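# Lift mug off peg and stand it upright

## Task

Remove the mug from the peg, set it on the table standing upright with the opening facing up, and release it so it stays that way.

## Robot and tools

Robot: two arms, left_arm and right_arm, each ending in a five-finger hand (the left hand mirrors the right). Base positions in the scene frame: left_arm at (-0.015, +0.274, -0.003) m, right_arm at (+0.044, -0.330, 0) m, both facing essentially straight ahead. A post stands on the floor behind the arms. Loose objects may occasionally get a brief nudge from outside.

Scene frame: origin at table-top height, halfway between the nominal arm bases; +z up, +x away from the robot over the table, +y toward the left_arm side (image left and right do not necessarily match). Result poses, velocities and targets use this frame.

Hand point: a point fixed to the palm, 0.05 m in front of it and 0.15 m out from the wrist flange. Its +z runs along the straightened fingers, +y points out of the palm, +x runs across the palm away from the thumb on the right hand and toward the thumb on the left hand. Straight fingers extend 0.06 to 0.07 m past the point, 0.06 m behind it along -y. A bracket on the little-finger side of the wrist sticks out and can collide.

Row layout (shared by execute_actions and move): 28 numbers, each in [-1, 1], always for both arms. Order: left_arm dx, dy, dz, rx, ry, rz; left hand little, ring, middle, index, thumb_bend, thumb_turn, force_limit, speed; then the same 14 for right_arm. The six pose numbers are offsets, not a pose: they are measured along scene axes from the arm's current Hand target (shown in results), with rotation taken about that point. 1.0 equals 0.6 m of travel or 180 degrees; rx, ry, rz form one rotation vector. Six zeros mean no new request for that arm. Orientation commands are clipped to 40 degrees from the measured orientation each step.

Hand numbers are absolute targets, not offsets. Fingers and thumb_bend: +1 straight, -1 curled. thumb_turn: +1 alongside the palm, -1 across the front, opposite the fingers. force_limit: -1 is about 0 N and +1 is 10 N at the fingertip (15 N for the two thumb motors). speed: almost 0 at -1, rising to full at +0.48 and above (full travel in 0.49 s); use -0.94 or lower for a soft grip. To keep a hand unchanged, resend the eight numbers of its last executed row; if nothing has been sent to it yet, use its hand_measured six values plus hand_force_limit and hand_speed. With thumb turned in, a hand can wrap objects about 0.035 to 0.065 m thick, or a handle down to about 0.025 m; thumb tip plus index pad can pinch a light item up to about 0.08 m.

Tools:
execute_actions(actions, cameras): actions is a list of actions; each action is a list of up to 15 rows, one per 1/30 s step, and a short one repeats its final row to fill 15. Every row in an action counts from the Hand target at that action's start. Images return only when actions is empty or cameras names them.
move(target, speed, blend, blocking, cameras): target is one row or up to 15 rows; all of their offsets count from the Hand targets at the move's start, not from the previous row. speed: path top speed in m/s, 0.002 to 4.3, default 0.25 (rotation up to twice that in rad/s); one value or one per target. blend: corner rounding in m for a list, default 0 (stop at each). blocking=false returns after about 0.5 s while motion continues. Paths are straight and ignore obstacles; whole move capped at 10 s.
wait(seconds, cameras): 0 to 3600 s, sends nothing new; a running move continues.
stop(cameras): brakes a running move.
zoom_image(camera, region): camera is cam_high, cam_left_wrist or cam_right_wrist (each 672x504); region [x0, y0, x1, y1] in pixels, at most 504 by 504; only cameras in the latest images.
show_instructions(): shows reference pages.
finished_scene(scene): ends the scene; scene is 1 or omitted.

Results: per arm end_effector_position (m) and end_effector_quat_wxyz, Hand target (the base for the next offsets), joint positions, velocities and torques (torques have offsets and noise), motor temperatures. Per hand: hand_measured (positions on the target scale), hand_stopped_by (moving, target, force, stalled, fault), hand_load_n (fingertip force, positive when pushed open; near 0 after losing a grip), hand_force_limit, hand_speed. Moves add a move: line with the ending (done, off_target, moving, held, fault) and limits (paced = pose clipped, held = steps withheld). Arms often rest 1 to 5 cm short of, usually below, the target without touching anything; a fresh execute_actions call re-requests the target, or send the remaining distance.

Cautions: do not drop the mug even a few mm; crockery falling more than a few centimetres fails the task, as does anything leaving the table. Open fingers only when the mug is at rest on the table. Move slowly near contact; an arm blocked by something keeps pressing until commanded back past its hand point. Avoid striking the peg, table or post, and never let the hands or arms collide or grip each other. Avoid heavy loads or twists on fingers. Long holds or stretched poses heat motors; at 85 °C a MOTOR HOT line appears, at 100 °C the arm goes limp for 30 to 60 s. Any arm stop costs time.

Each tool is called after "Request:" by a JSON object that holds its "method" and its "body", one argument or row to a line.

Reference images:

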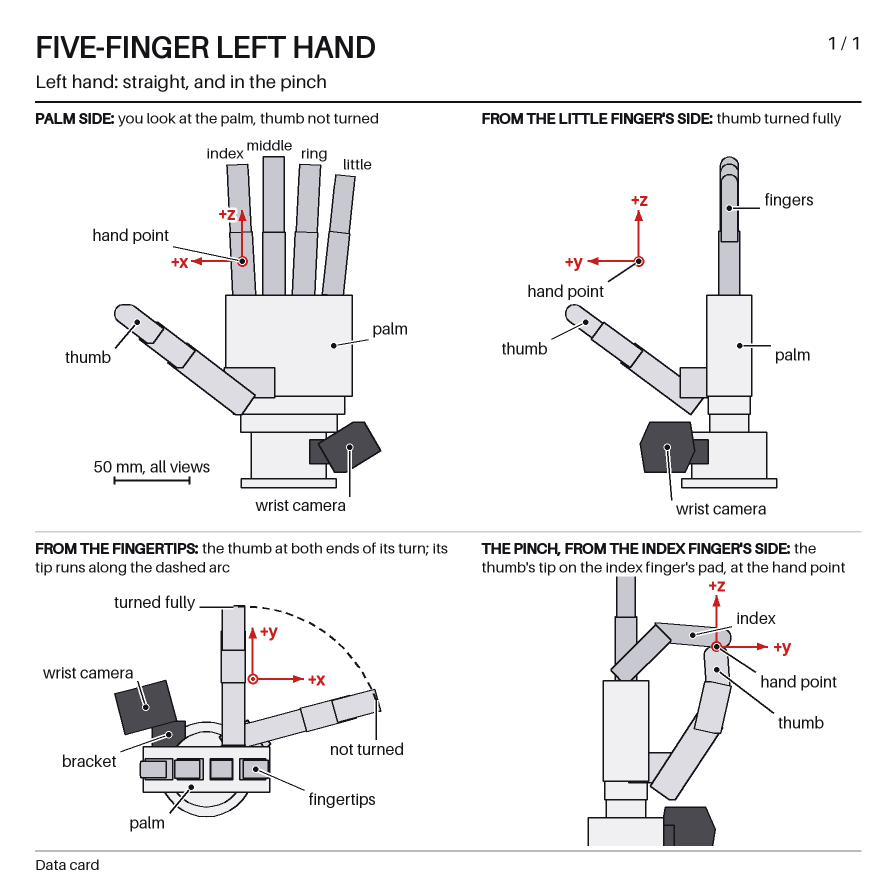

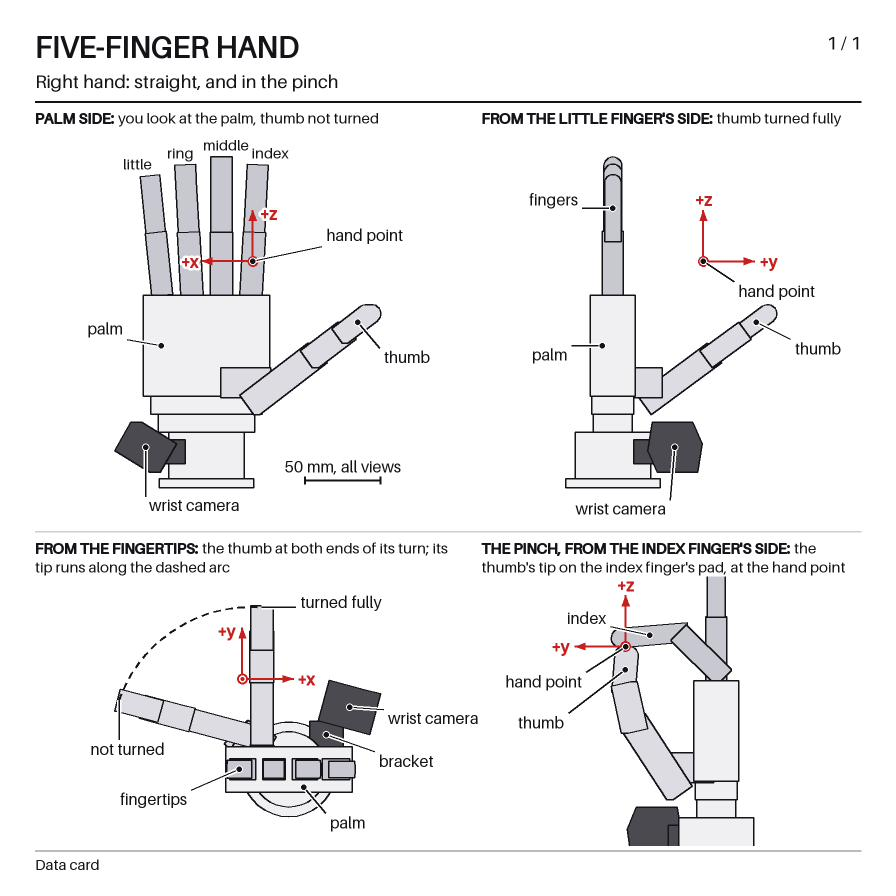

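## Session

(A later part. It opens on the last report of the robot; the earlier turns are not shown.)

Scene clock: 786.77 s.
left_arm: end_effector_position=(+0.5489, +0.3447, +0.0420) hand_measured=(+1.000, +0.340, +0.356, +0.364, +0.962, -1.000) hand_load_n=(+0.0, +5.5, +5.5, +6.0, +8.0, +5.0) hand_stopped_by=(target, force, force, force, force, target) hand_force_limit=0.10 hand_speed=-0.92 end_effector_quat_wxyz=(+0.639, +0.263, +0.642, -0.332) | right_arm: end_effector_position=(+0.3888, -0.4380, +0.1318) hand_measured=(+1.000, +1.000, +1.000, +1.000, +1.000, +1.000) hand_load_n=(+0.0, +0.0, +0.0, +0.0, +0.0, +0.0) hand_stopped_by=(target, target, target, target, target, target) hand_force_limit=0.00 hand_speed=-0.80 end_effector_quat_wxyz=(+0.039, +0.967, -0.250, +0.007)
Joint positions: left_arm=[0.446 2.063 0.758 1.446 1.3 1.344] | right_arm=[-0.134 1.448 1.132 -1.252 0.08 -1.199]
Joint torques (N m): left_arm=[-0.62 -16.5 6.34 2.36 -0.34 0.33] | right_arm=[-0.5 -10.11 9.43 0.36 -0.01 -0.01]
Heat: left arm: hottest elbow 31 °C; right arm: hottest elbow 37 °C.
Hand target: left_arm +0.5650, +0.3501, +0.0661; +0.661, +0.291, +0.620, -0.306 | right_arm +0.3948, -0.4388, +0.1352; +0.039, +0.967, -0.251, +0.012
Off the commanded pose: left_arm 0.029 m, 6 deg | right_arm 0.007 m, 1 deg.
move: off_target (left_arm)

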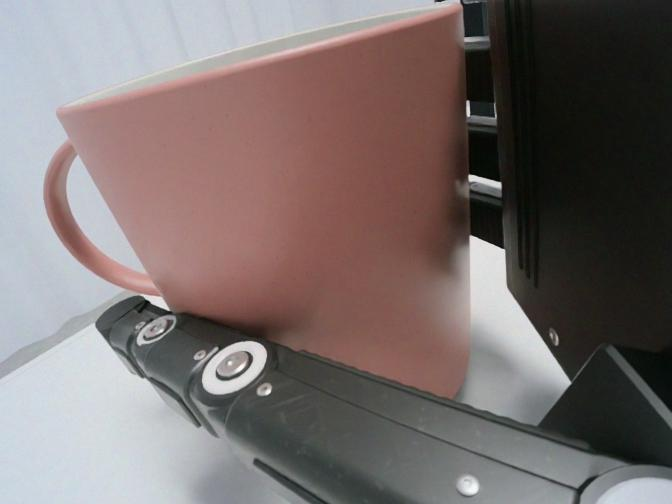

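Request:
{"method": "move", "body": {
  "target": [0.0,0,-0.0117,0,0,0, 1,-0.3,-0.3,-0.3,0.1,-1,0.1,-0.92, 0,0,0,0,0,0, 1,1,1,1,1,1,0,-0.8],
  "speed": 0.03,
  "cameras": ["cam_left_wrist","cam_high"]
}}

Request:
{"method": "zoom_image", "body": {
  "camera": "cam_left_wrist",
  "region": [400, 240, 580, 420]
}}

Scene clock: 794.87 s.
left_arm: end_effector_position=(+0.5492, +0.3449, +0.0364) hand_measured=(+1.000, +0.340, +0.356, +0.364, +0.962, -1.000) hand_load_n=(+0.0, +5.5, +5.5, +6.0, +8.0, +5.0) hand_stopped_by=(target, force, force, force, force, target) hand_force_limit=0.10 hand_speed=-0.92 end_effector_quat_wxyz=(+0.640, +0.264, +0.641, -0.332) | right_arm: end_effector_position=(+0.3888, -0.4380, +0.1318) hand_measured=(+1.000, +1.000, +1.000, +1.000, +1.000, +1.000) hand_load_n=(+0.0, +0.0, +0.0, +0.0, +0.0, +0.0) hand_stopped_by=(target, target, target, target, target, target) hand_force_limit=0.00 hand_speed=-0.80 end_effector_quat_wxyz=(+0.039, +0.967, -0.250, +0.007)
Joint positions: left_arm=[0.446 2.082 0.763 1.462 1.3 1.344] | right_arm=[-0.134 1.448 1.132 -1.252 0.08 -1.199]
Joint torques (N m): left_arm=[-0.5 -16.44 6.17 2.37 -0.34 0.33] | right_arm=[-0.91 -9.88 9.46 0.43 -0.01 -0.02]
Heat: left arm: hottest elbow 31 °C; right arm: hottest elbow 37 °C.
Hand target: left_arm +0.5649, +0.3501, +0.0590; +0.661, +0.291, +0.620, -0.306 | right_arm +0.3948, -0.4388, +0.1352; +0.039, +0.967, -0.251, +0.012
Off the commanded pose: left_arm 0.028 m, 6 deg | right_arm 0.007 m, 1 deg.
move: off_target (left_arm)
Images, in order (width x height): cam_high 672x504, cam_left_wrist 672x504.

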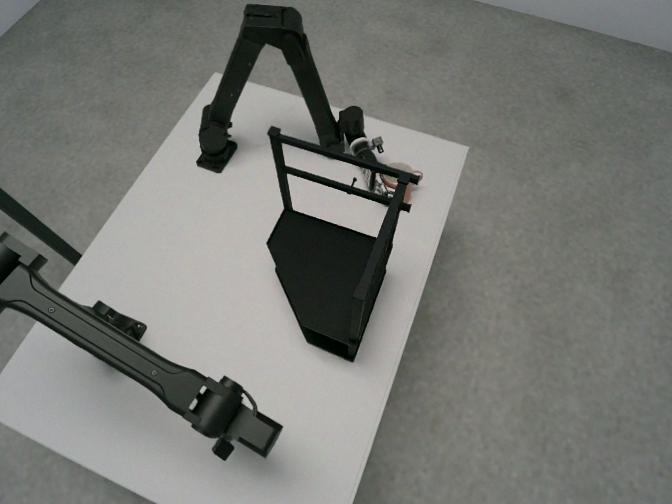

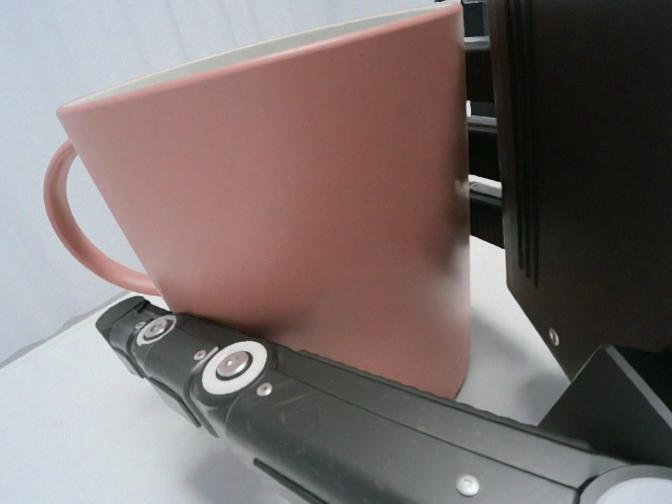

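Scaled by 2.800 from the camera's image (finer frame: 960x720).

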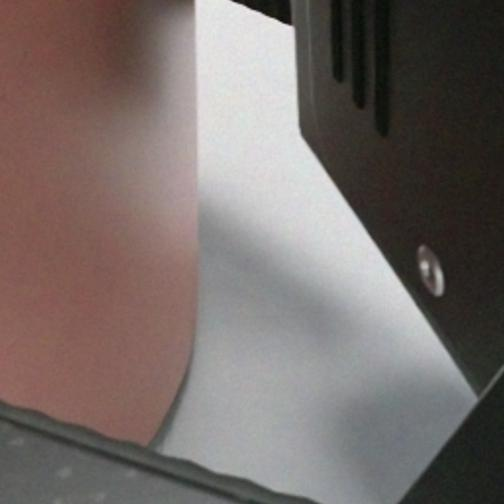

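Request:
{"method": "move", "body": {
  "target": [0.0,0,-0.0075,0,0,0, 1,-0.3,-0.3,-0.3,0.1,-1,0.1,-0.92, 0,0,0,0,0,0, 1,1,1,1,1,1,0,-0.8],
  "speed": 0.02,
  "cameras": ["cam_left_wrist","cam_high"]
}}

Request:
{"method": "zoom_image", "body": {
  "camera": "cam_left_wrist",
  "region": [400, 240, 580, 420]
}}

Scene clock: 798.37 s.
left_arm: end_effector_position=(+0.5505, +0.3454, +0.0361) hand_measured=(+1.000, +0.340, +0.356, +0.364, +0.962, -1.000) hand_load_n=(+0.0, +5.5, +5.5, +6.0, +8.0, +4.5) hand_stopped_by=(target, force, force, force, force, target) hand_force_limit=0.10 hand_speed=-0.92 end_effector_quat_wxyz=(+0.642, +0.267, +0.639, -0.329) | right_arm: end_effector_position=(+0.3888, -0.4380, +0.1318) hand_measured=(+1.000, +1.000, +1.000, +1.000, +1.000, +1.000) hand_load_n=(+0.0, +0.0, +0.0, +0.0, +0.0, +0.0) hand_stopped_by=(target, target, target, target, target, target) hand_force_limit=0.00 hand_speed=-0.80 end_effector_quat_wxyz=(+0.039, +0.967, -0.250, +0.007)
Joint positions: left_arm=[0.446 2.09 0.768 1.477 1.3 1.344] | right_arm=[-0.134 1.448 1.132 -1.252 0.08 -1.199]
Joint torques (N m): left_arm=[-0.56 -16.03 5.98 2.19 -0.35 0.33] | right_arm=[-0.62 -9.93 9.4 0.36 0 0]
Heat: left arm: hottest elbow 31 °C; right arm: hottest elbow 37 °C.
Hand target: left_arm +0.5649, +0.3501, +0.0546; +0.661, +0.291, +0.620, -0.306 | right_arm +0.3948, -0.4388, +0.1352; +0.039, +0.967, -0.251, +0.012
Off the commanded pose: left_arm 0.024 m, 5 deg | right_arm 0.007 m, 1 deg.
move: off_target (left_arm)
Images, in order (width x height): cam_high 672x504, cam_left_wrist 672x504.

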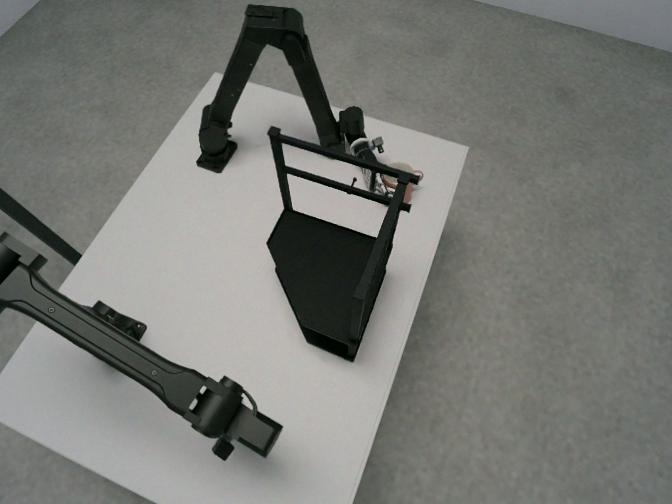

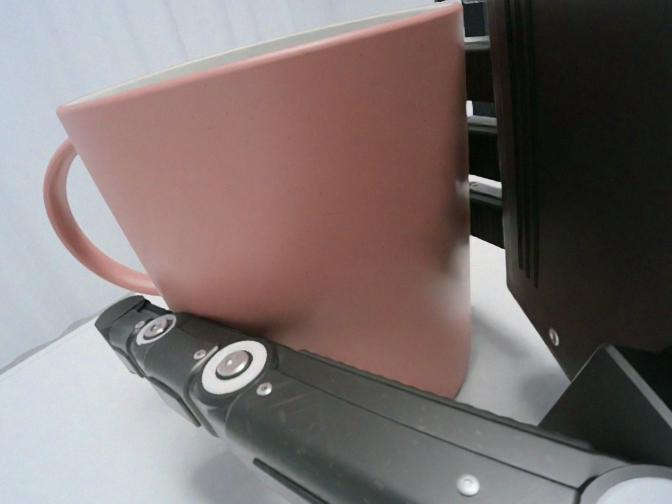

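Scaled by 2.800 from the camera's image (finer frame: 960x720).

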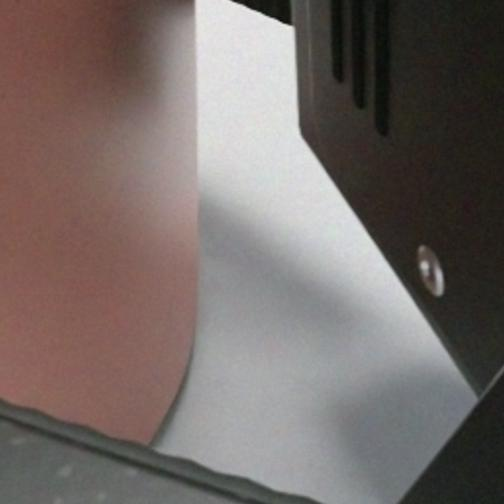

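Request:
{"method": "move", "body": {
  "target": [0.0,0,-0.01,0,0,0, 1,-0.3,-0.3,-0.3,0.1,-1,0.1,-0.92, 0,0,0,0,0,0, 1,1,1,1,1,1,0,-0.8],
  "speed": 0.02,
  "cameras": ["cam_left_wrist","cam_high"]
}}

Request:
{"method": "zoom_image", "body": {
  "camera": "cam_left_wrist",
  "region": [400, 240, 580, 420]
}}

Scene clock: 802.97 s.
left_arm: end_effector_position=(+0.5525, +0.3464, +0.0361) hand_measured=(+1.000, +0.340, +0.356, +0.364, +0.962, -1.000) hand_load_n=(+0.0, +6.0, +5.5, +6.0, +8.0, +3.5) hand_stopped_by=(target, force, force, force, force, target) hand_force_limit=0.10 hand_speed=-0.92 end_effector_quat_wxyz=(+0.646, +0.272, +0.635, -0.324) | right_arm: end_effector_position=(+0.3888, -0.4380, +0.1318) hand_measured=(+1.000, +1.000, +1.000, +1.000, +1.000, +1.000) hand_load_n=(+0.0, +0.0, +0.0, +0.0, +0.0, +0.0) hand_stopped_by=(target, target, target, target, target, target) hand_force_limit=0.00 hand_speed=-0.80 end_effector_quat_wxyz=(+0.039, +0.967, -0.250, +0.007)
Joint positions: left_arm=[0.446 2.101 0.775 1.497 1.3 1.344] | right_arm=[-0.134 1.448 1.132 -1.252 0.08 -1.199]
Joint torques (N m): left_arm=[-0.56 -15.56 5.76 1.98 -0.37 0.32] | right_arm=[-0.79 -10.23 9.46 0.38 0.01 -0.04]
Heat: left arm: hottest elbow 31 °C; right arm: hottest elbow 37 °C.
Hand target: left_arm +0.5650, +0.3501, +0.0487; +0.661, +0.291, +0.620, -0.306 | right_arm +0.3948, -0.4388, +0.1352; +0.039, +0.967, -0.251, +0.012
Off the commanded pose: left_arm 0.018 m, 4 deg | right_arm 0.007 m, 1 deg.
move: off_target (left_arm)
Images, in order (width x height): cam_high 672x504, cam_left_wrist 672x504.

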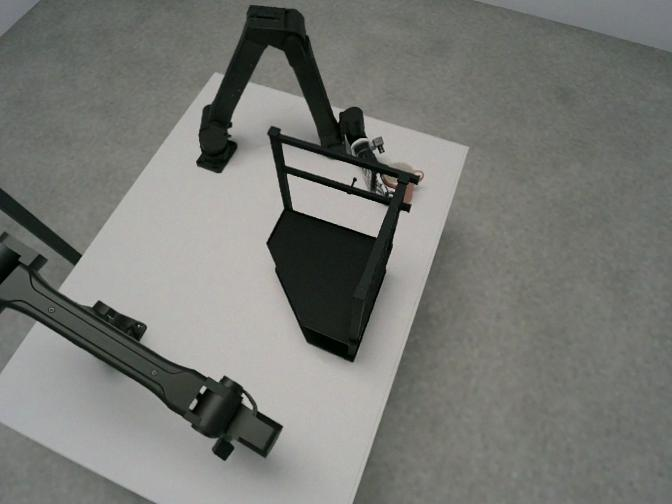

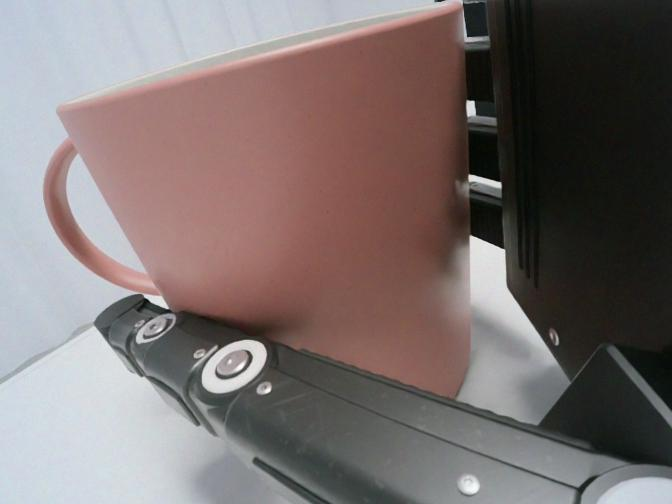

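Scaled by 2.800 from the camera's image (finer frame: 960x720).

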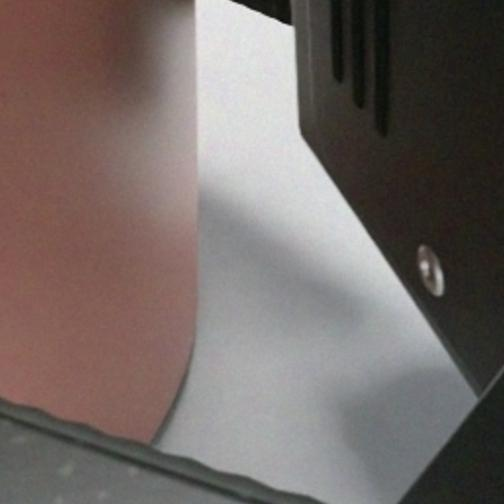

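Request:
{"method": "move", "body": {
  "target": [0.0,0,-0.01,0,0,0, 1,-0.3,-0.3,-0.3,0.1,-1,0.1,-0.92, 0,0,0,0,0,0, 1,1,1,1,1,1,0,-0.8],
  "speed": 0.02,
  "cameras": ["cam_left_wrist","cam_high"]
}}

Request:
{"method": "zoom_image", "body": {
  "camera": "cam_left_wrist",
  "region": [400, 240, 580, 420]
}}

Request:
{"method": "zoom_image", "body": {
  "camera": "cam_high",
  "region": [350, 120, 440, 220]
}}

Scene clock: 808.00 s.
left_arm: end_effector_position=(+0.5545, +0.3473, +0.0360) hand_measured=(+1.000, +0.340, +0.356, +0.364, +0.962, -1.000) hand_load_n=(+0.0, +6.5, +5.5, +6.0, +8.0, +3.0) hand_stopped_by=(target, force, force, force, force, target) hand_force_limit=0.10 hand_speed=-0.92 end_effector_quat_wxyz=(+0.650, +0.276, +0.631, -0.320) | right_arm: end_effector_position=(+0.3888, -0.4380, +0.1318) hand_measured=(+1.000, +1.000, +1.000, +1.000, +1.000, +1.000) hand_load_n=(+0.0, +0.0, +0.0, +0.0, +0.0, +0.0) hand_stopped_by=(target, target, target, target, target, target) hand_force_limit=0.00 hand_speed=-0.80 end_effector_quat_wxyz=(+0.039, +0.967, -0.250, +0.007)
Joint positions: left_arm=[0.446 2.112 0.783 1.518 1.3 1.344] | right_arm=[-0.134 1.448 1.132 -1.252 0.08 -1.199]
Joint torques (N m): left_arm=[-0.62 -14.92 5.5 1.8 -0.38 0.32] | right_arm=[-0.56 -9.93 9.48 0.35 -0.01 -0.01]
Heat: left arm: hottest elbow 31 °C; right arm: hottest elbow 37 °C.
Hand target: left_arm +0.5650, +0.3501, +0.0427; +0.661, +0.291, +0.620, -0.306 | right_arm +0.3948, -0.4388, +0.1352; +0.039, +0.967, -0.251, +0.012
Off the commanded pose: left_arm 0.013 m, 3 deg | right_arm 0.007 m, 1 deg.
move: off_target (left_arm)
Images, in order (width x height): cam_high 672x504, cam_left_wrist 672x504.

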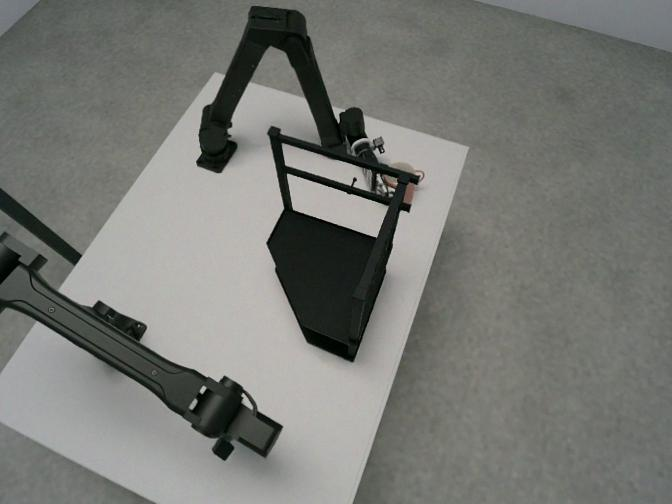

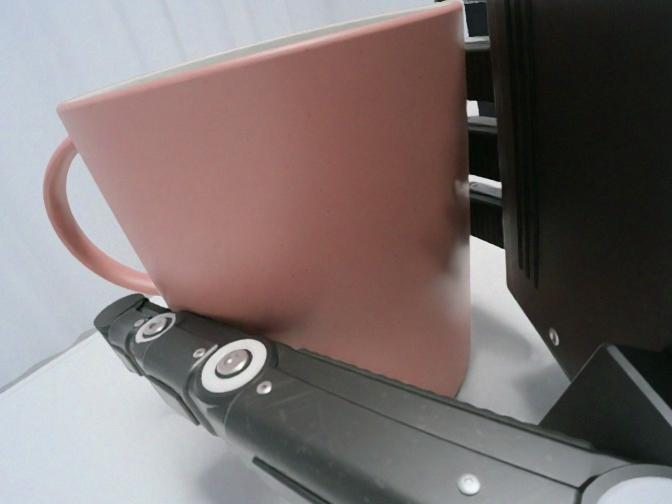

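Scaled by 2.800 from the camera's image (finer frame: 960x720).

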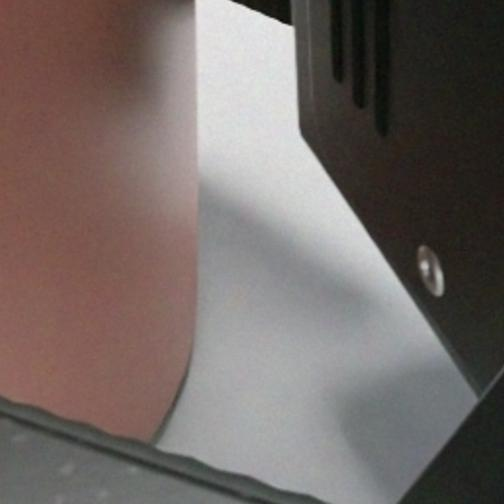

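Scaled by 5.040 from the camera's image (finer frame: 960x720).

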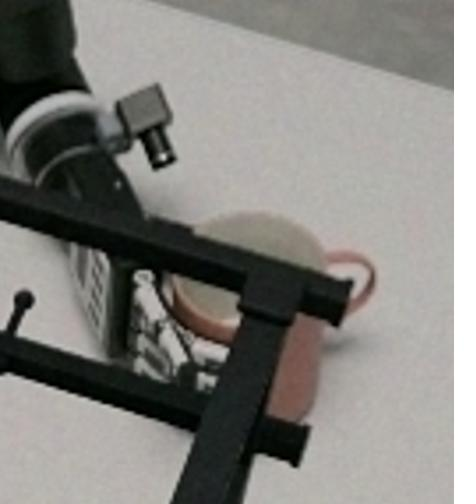

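Request:
{"method": "zoom_image", "body": {
  "camera": "cam_left_wrist",
  "region": [0, 0, 300, 420]
}}

Request:
{"method": "zoom_image", "body": {
  "camera": "cam_high",
  "region": [375, 150, 435, 220]
}}

Scaled by 1.200 from the camera's image (finer frame: 960x720).

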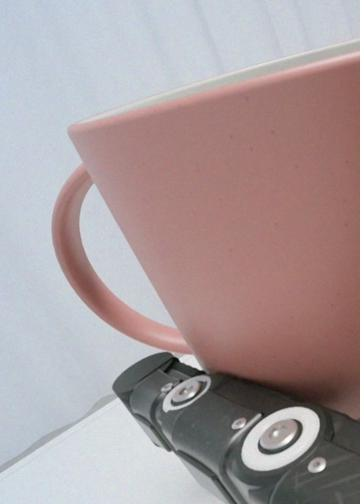

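Scaled by 7.200 from the camera's image (finer frame: 960x720).

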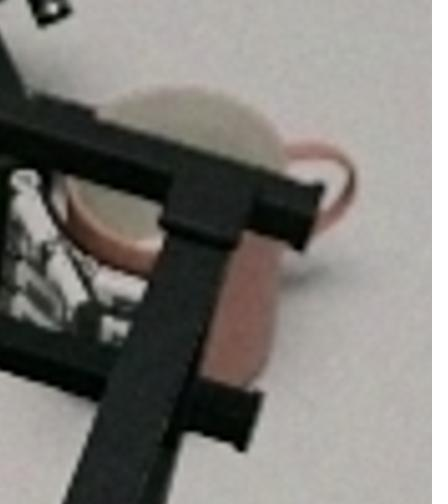

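Request:
{"method": "move", "body": {
  "target": [0.0,0,0.025,-0.027,0.0255,0, 1,-0.3,-0.3,-0.3,0.1,-1,0.1,-0.92, 0,0,0,0,0,0, 1,1,1,1,1,1,0,-0.8],
  "speed": 0.05,
  "cameras": ["cam_left_wrist","cam_high"]
}}

Request:
{"method": "zoom_image", "body": {
  "camera": "cam_high",
  "region": [375, 150, 435, 220]
}}

Scene clock: 875.07 s.
left_arm: end_effector_position=(+0.5559, +0.3476, +0.0360) hand_measured=(+1.000, +0.340, +0.356, +0.364, +0.962, -1.000) hand_load_n=(+0.0, +6.5, +5.5, +5.5, +8.0, +3.0) hand_stopped_by=(target, force, force, force, force, target) hand_force_limit=0.10 hand_speed=-0.92 end_effector_quat_wxyz=(+0.637, +0.239, +0.644, -0.351) | right_arm: end_effector_position=(+0.3888, -0.4380, +0.1318) hand_measured=(+1.000, +1.000, +1.000, +1.000, +1.000, +1.000) hand_load_n=(+0.0, +0.0, +0.0, +0.0, +0.0, +0.0) hand_stopped_by=(target, target, target, target, target, target) hand_force_limit=0.00 hand_speed=-0.80 end_effector_quat_wxyz=(+0.039, +0.967, -0.250, +0.007)
Joint positions: left_arm=[0.446 2.104 0.79 1.518 1.288 1.227] | right_arm=[-0.134 1.448 1.132 -1.252 0.08 -1.199]
Joint torques (N m): left_arm=[-0.44 -18.26 4.97 1.63 -0.25 -0.07] | right_arm=[-0.73 -9.93 9.4 0.4 0 -0.01]
Heat: left arm: hottest shoulder 31 °C; right arm: hottest elbow 37 °C.
Hand target: left_arm +0.5650, +0.3501, +0.0576; +0.648, +0.250, +0.633, -0.343 | right_arm +0.3948, -0.4388, +0.1352; +0.039, +0.967, -0.251, +0.012
Off the commanded pose: left_arm 0.024 m, 2 deg | right_arm 0.007 m, 1 deg.
move: off_target (left_arm)
Images, in order (width x height): cam_high 672x504, cam_left_wrist 672x504.

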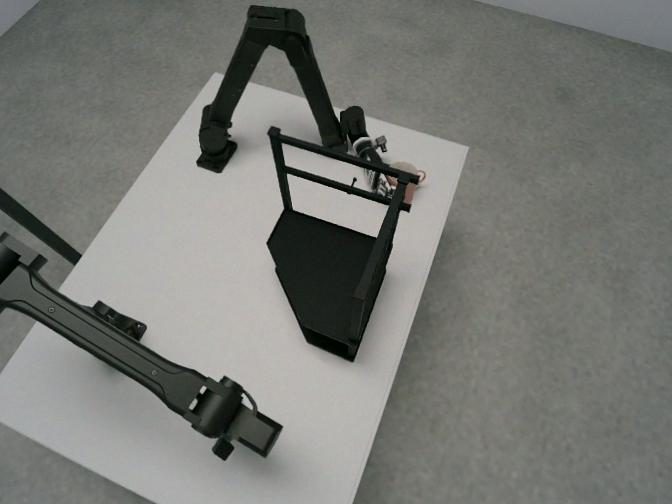

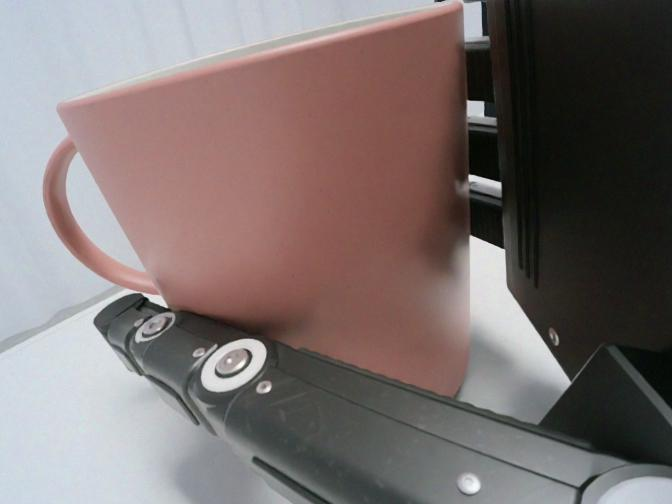

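Scaled by 7.200 from the camera's image (finer frame: 960x720).

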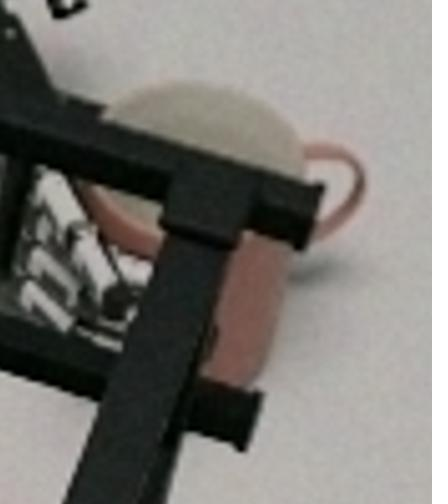

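Request:
{"method": "zoom_image", "body": {
  "camera": "cam_left_wrist",
  "region": [0, 100, 120, 380]
}}

Request:
{"method": "zoom_image", "body": {
  "camera": "cam_left_wrist",
  "region": [0, 0, 300, 110]
}}

Scaled by 1.800 from the camera's image (finer frame: 960x720).

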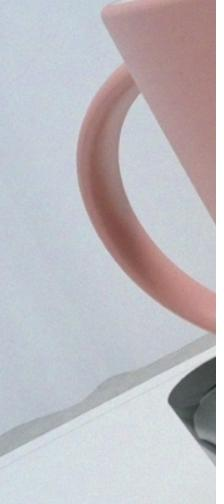

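Scaled by 1.680 from the camera's image (finer frame: 960x720).

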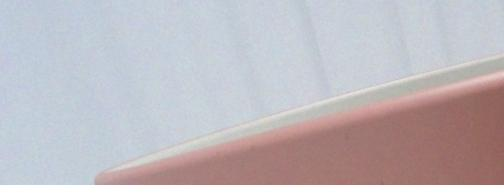

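Request:
{"method": "zoom_image", "body": {
  "camera": "cam_left_wrist",
  "region": [120, 0, 240, 90]
}}

Request:
{"method": "zoom_image", "body": {
  "camera": "cam_left_wrist",
  "region": [220, 0, 340, 60]
}}

Request:
{"method": "zoom_image", "body": {
  "camera": "cam_left_wrist",
  "region": [0, 0, 120, 120]
}}

Scaled by 4.200 from the camera's image (finer frame: 960x720).

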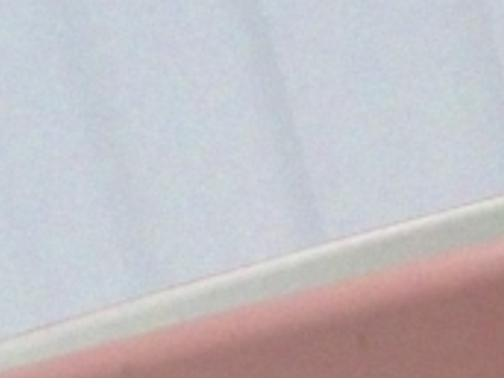

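Scaled by 4.200 from the camera's image (finer frame: 960x720).

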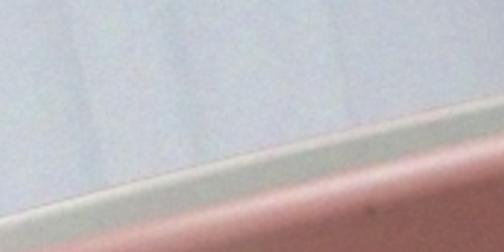

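Scaled by 4.200 from the camera's image (finer frame: 960x720).

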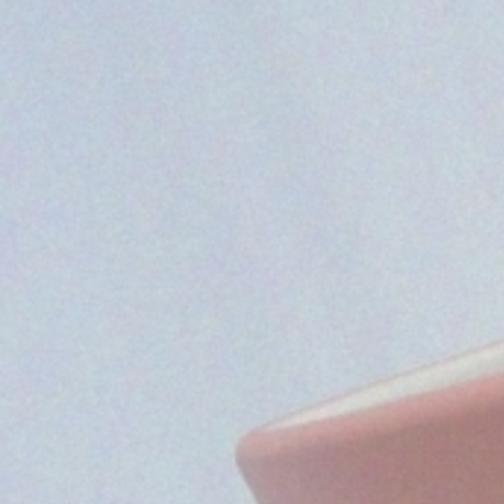

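Request:
{"method": "move", "body": {
  "target": [0.0,0,-0.02,-0.004,0.0105,0, 1,-0.3,-0.3,-0.3,0.1,-1,0.1,-0.92, 0,0,0,0,0,0, 1,1,1,1,1,1,0,-0.8],
  "speed": 0.03,
  "cameras": ["cam_left_wrist","cam_high"]
}}

Request:
{"method": "zoom_image", "body": {
  "camera": "cam_high",
  "region": [375, 150, 435, 220]
}}

Request:
{"method": "zoom_image", "body": {
  "camera": "cam_left_wrist",
  "region": [400, 240, 580, 420]
}}

Scene clock: 914.43 s.
left_arm: end_effector_position=(+0.5561, +0.3477, +0.0358) hand_measured=(+1.000, +0.340, +0.356, +0.364, +0.962, -1.000) hand_load_n=(+0.0, +6.5, +5.5, +5.5, +8.0, +1.5) hand_stopped_by=(target, force, force, force, force, target) hand_force_limit=0.10 hand_speed=-0.92 end_effector_quat_wxyz=(+0.636, +0.238, +0.644, -0.351) | right_arm: end_effector_position=(+0.3888, -0.4380, +0.1318) hand_measured=(+1.000, +1.000, +1.000, +1.000, +1.000, +1.000) hand_load_n=(+0.0, +0.0, +0.0, +0.0, +0.0, +0.0) hand_stopped_by=(target, target, target, target, target, target) hand_force_limit=0.00 hand_speed=-0.80 end_effector_quat_wxyz=(+0.039, +0.967, -0.250, +0.007)
Joint positions: left_arm=[0.446 2.104 0.791 1.515 1.288 1.226] | right_arm=[-0.134 1.448 1.132 -1.252 0.08 -1.199]
Joint torques (N m): left_arm=[-0.38 -16.91 5.22 0.75 -0.24 -0.03] | right_arm=[-0.85 -10.23 9.42 0.46 -0.03 -0.04]
Heat: left arm: hottest shoulder 31 °C; right arm: hottest elbow 37 °C.
Hand target: left_arm +0.5649, +0.3501, +0.0456; +0.639, +0.240, +0.641, -0.351 | right_arm +0.3948, -0.4388, +0.1352; +0.039, +0.967, -0.251, +0.012
Off the commanded pose: left_arm 0.013 m, 1 deg | right_arm 0.007 m, 1 deg.
move: off_target (left_arm)
Images, in order (width x height): cam_high 672x504, cam_left_wrist 672x504.

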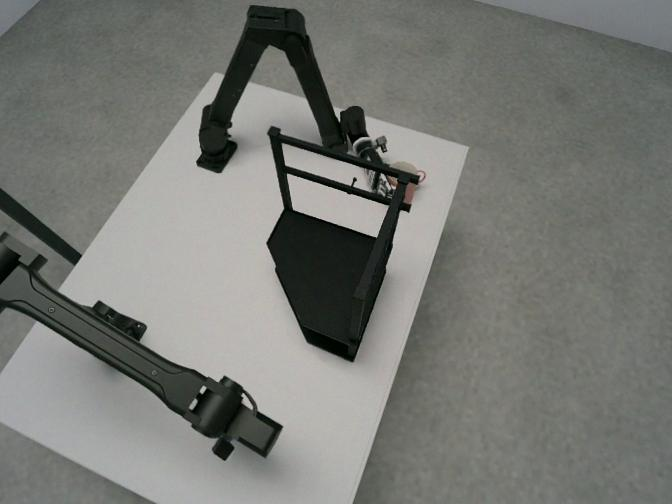

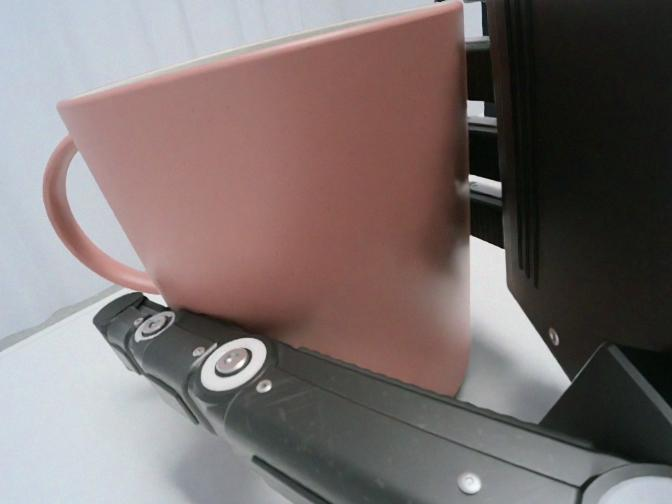

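Scaled by 7.200 from the camera's image (finer frame: 960x720).

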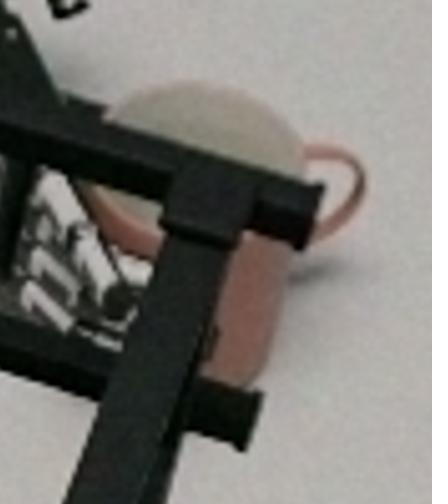

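Scaled by 2.800 from the camera's image (finer frame: 960x720).

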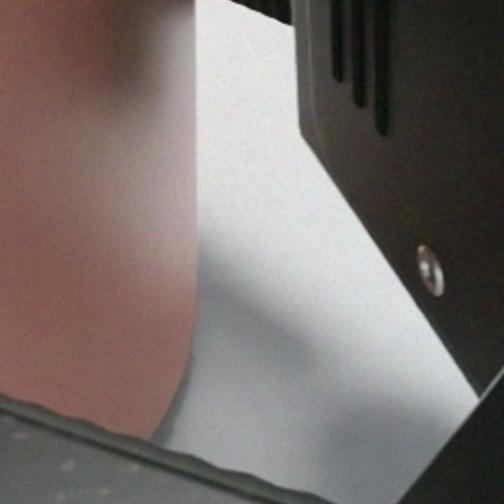

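Request:
{"method": "move", "body": {
  "target": [0.0,0,0,0,0,0, 1,1,1,1,1,-1,0.1,-0.9, 0,0,0,0,0,0, 1,1,1,1,1,1,0,-0.8],
  "cameras": ["cam_left_wrist","cam_high"]
}}

Request:
{"method": "zoom_image", "body": {
  "camera": "cam_high",
  "region": [350, 120, 440, 220]
}}

Scene clock: 923.27 s.
left_arm: end_effector_position=(+0.5564, +0.3478, +0.0349) hand_measured=(+1.000, +1.000, +1.000, +1.000, +1.000, -1.000) hand_load_n=(+0.0, +0.0, +0.0, +0.0, +0.0, +0.0) hand_stopped_by=(target, target, target, target, target, target) hand_force_limit=0.10 hand_speed=-0.90 end_effector_quat_wxyz=(+0.635, +0.236, +0.646, -0.353) | right_arm: end_effector_position=(+0.3888, -0.4380, +0.1318) hand_measured=(+1.000, +1.000, +1.000, +1.000, +1.000, +1.000) hand_load_n=(+0.0, -0.5, +0.0, +0.0, +0.0, +0.0) hand_stopped_by=(target, target, target, target, target, target) hand_force_limit=0.00 hand_speed=-0.80 end_effector_quat_wxyz=(+0.039, +0.967, -0.250, +0.007)
Joint positions: left_arm=[0.446 2.104 0.792 1.509 1.288 1.225] | right_arm=[-0.134 1.448 1.132 -1.252 0.08 -1.199]
Joint torques (N m): left_arm=[-0.5 -16.97 5.14 0.95 -0.23 -0.02] | right_arm=[-0.62 -9.99 9.39 0.38 -0.02 0]
Heat: left arm: hottest shoulder 31 °C; right arm: hottest elbow 37 °C.
Hand target: left_arm +0.5650, +0.3501, +0.0457; +0.639, +0.240, +0.641, -0.351 | right_arm +0.3948, -0.4388, +0.1352; +0.039, +0.967, -0.251, +0.012
Off the commanded pose: left_arm 0.014 m, 1 deg | right_arm 0.007 m, 1 deg.
move: done
Images, in order (width x height): cam_high 672x504, cam_left_wrist 672x504.

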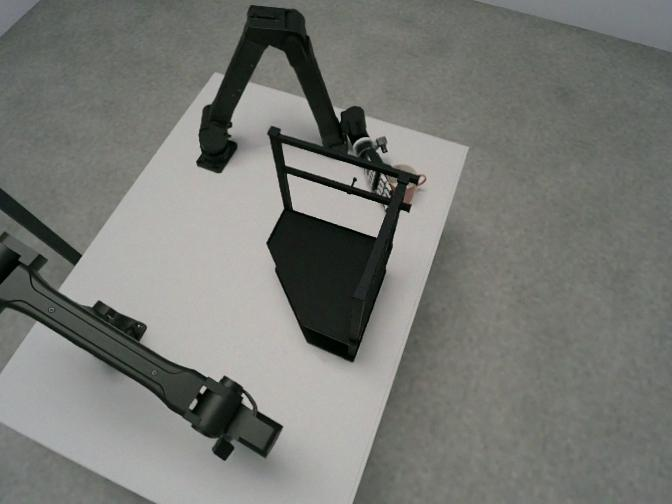

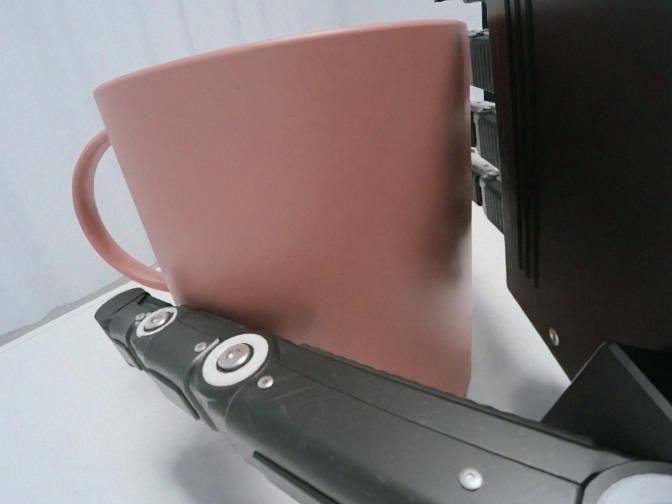

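Scaled by 5.040 from the camera's image (finer frame: 960x720).

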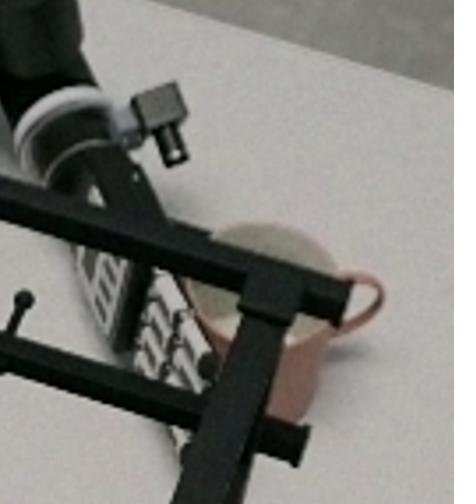

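Request:
{"method": "move", "body": {
  "target": [
    [-0.0434,0.0246,0.008,0,0,0, 1,1,1,1,1,-1,0.1,-0.9, 0,0,0,0,0,0, 1,1,1,1,1,1,0,-0.8],
    [-0.174,0.1,0.04,0,0,0, 1,1,1,1,1,-1,0.1,-0.9, 0,0,0,0,0,0, 1,1,1,1,1,1,0,-0.8]
  ],
  "blend": 0.01,
  "speed": [0.04, 0.1],
  "cameras": ["cam_left_wrist","cam_high"]
}}

Request:
{"method": "zoom_image", "body": {
  "camera": "cam_high",
  "region": [350, 120, 440, 220]
}}

Scene clock: 934.97 s.
left_arm: end_effector_position=(+0.4620, +0.4087, +0.0604) hand_measured=(+1.000, +1.000, +1.000, +1.000, +1.000, -1.000) hand_load_n=(+0.0, +0.0, +0.0, +0.0, +0.0, +0.0) hand_stopped_by=(target, target, target, target, target, target) hand_force_limit=0.10 hand_speed=-0.90 end_effector_quat_wxyz=(+0.622, +0.237, +0.662, -0.344) | right_arm: end_effector_position=(+0.3888, -0.4380, +0.1318) hand_measured=(+1.000, +1.000, +1.000, +1.000, +1.000, +1.000) hand_load_n=(+0.0, +0.0, +0.0, +0.0, +0.0, +0.0) hand_stopped_by=(target, target, target, target, target, target) hand_force_limit=0.00 hand_speed=-0.80 end_effector_quat_wxyz=(+0.039, +0.967, -0.250, +0.007)
Joint positions: left_arm=[0.683 1.959 0.633 1.553 1.52 1.182] | right_arm=[-0.134 1.448 1.132 -1.252 0.08 -1.199]
Joint torques (N m): left_arm=[0.21 -15.21 2.91 1.48 -0.02 -0.03] | right_arm=[-0.73 -9.88 9.39 0.4 -0.02 -0.01]
Heat: left arm: hottest shoulder 31 °C; right arm: hottest elbow 37 °C.
Hand target: left_arm +0.4606, +0.4101, +0.0697; +0.639, +0.240, +0.641, -0.351 | right_arm +0.3948, -0.4388, +0.1352; +0.039, +0.967, -0.251, +0.012
Off the commanded pose: left_arm 0.010 m, 3 deg | right_arm 0.007 m, 1 deg.
joint sent to its limit (left arm) — joint 4 (wrist pitch), upper limit. The joint targets are off in orientation, not in position.
move: off_target (left_arm)
Images, in order (width x height): cam_high 672x504, cam_left_wrist 672x504.

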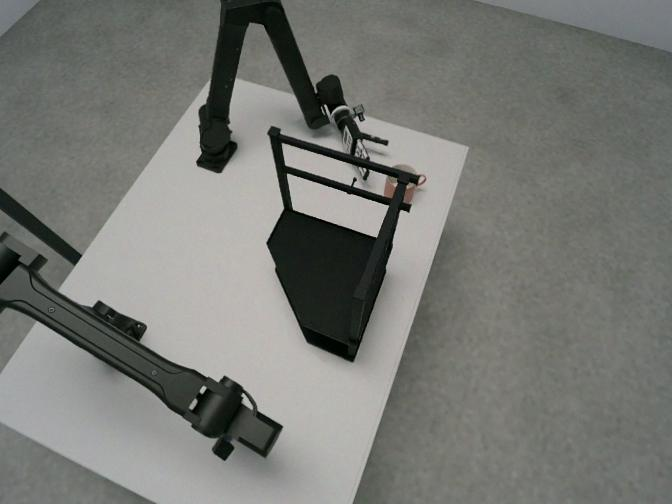

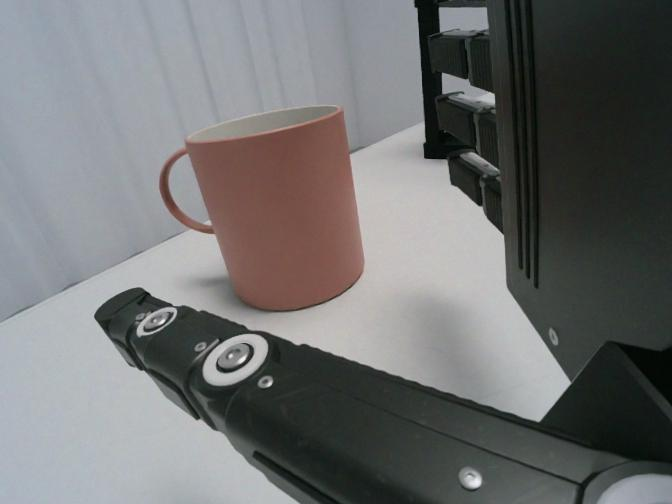

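Scaled by 5.040 from the camera's image (finer frame: 960x720).

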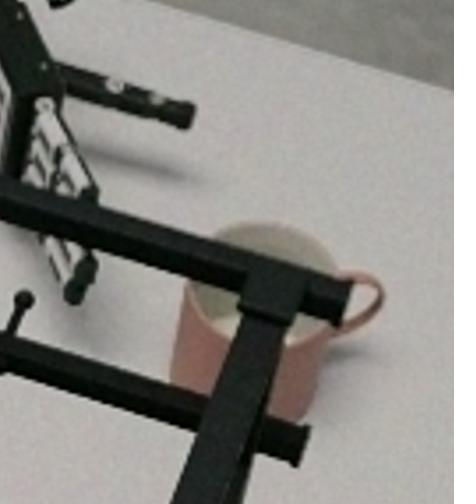

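Request:
{"method": "finished_scene", "body": {

}}

The scene is finished: the task was done.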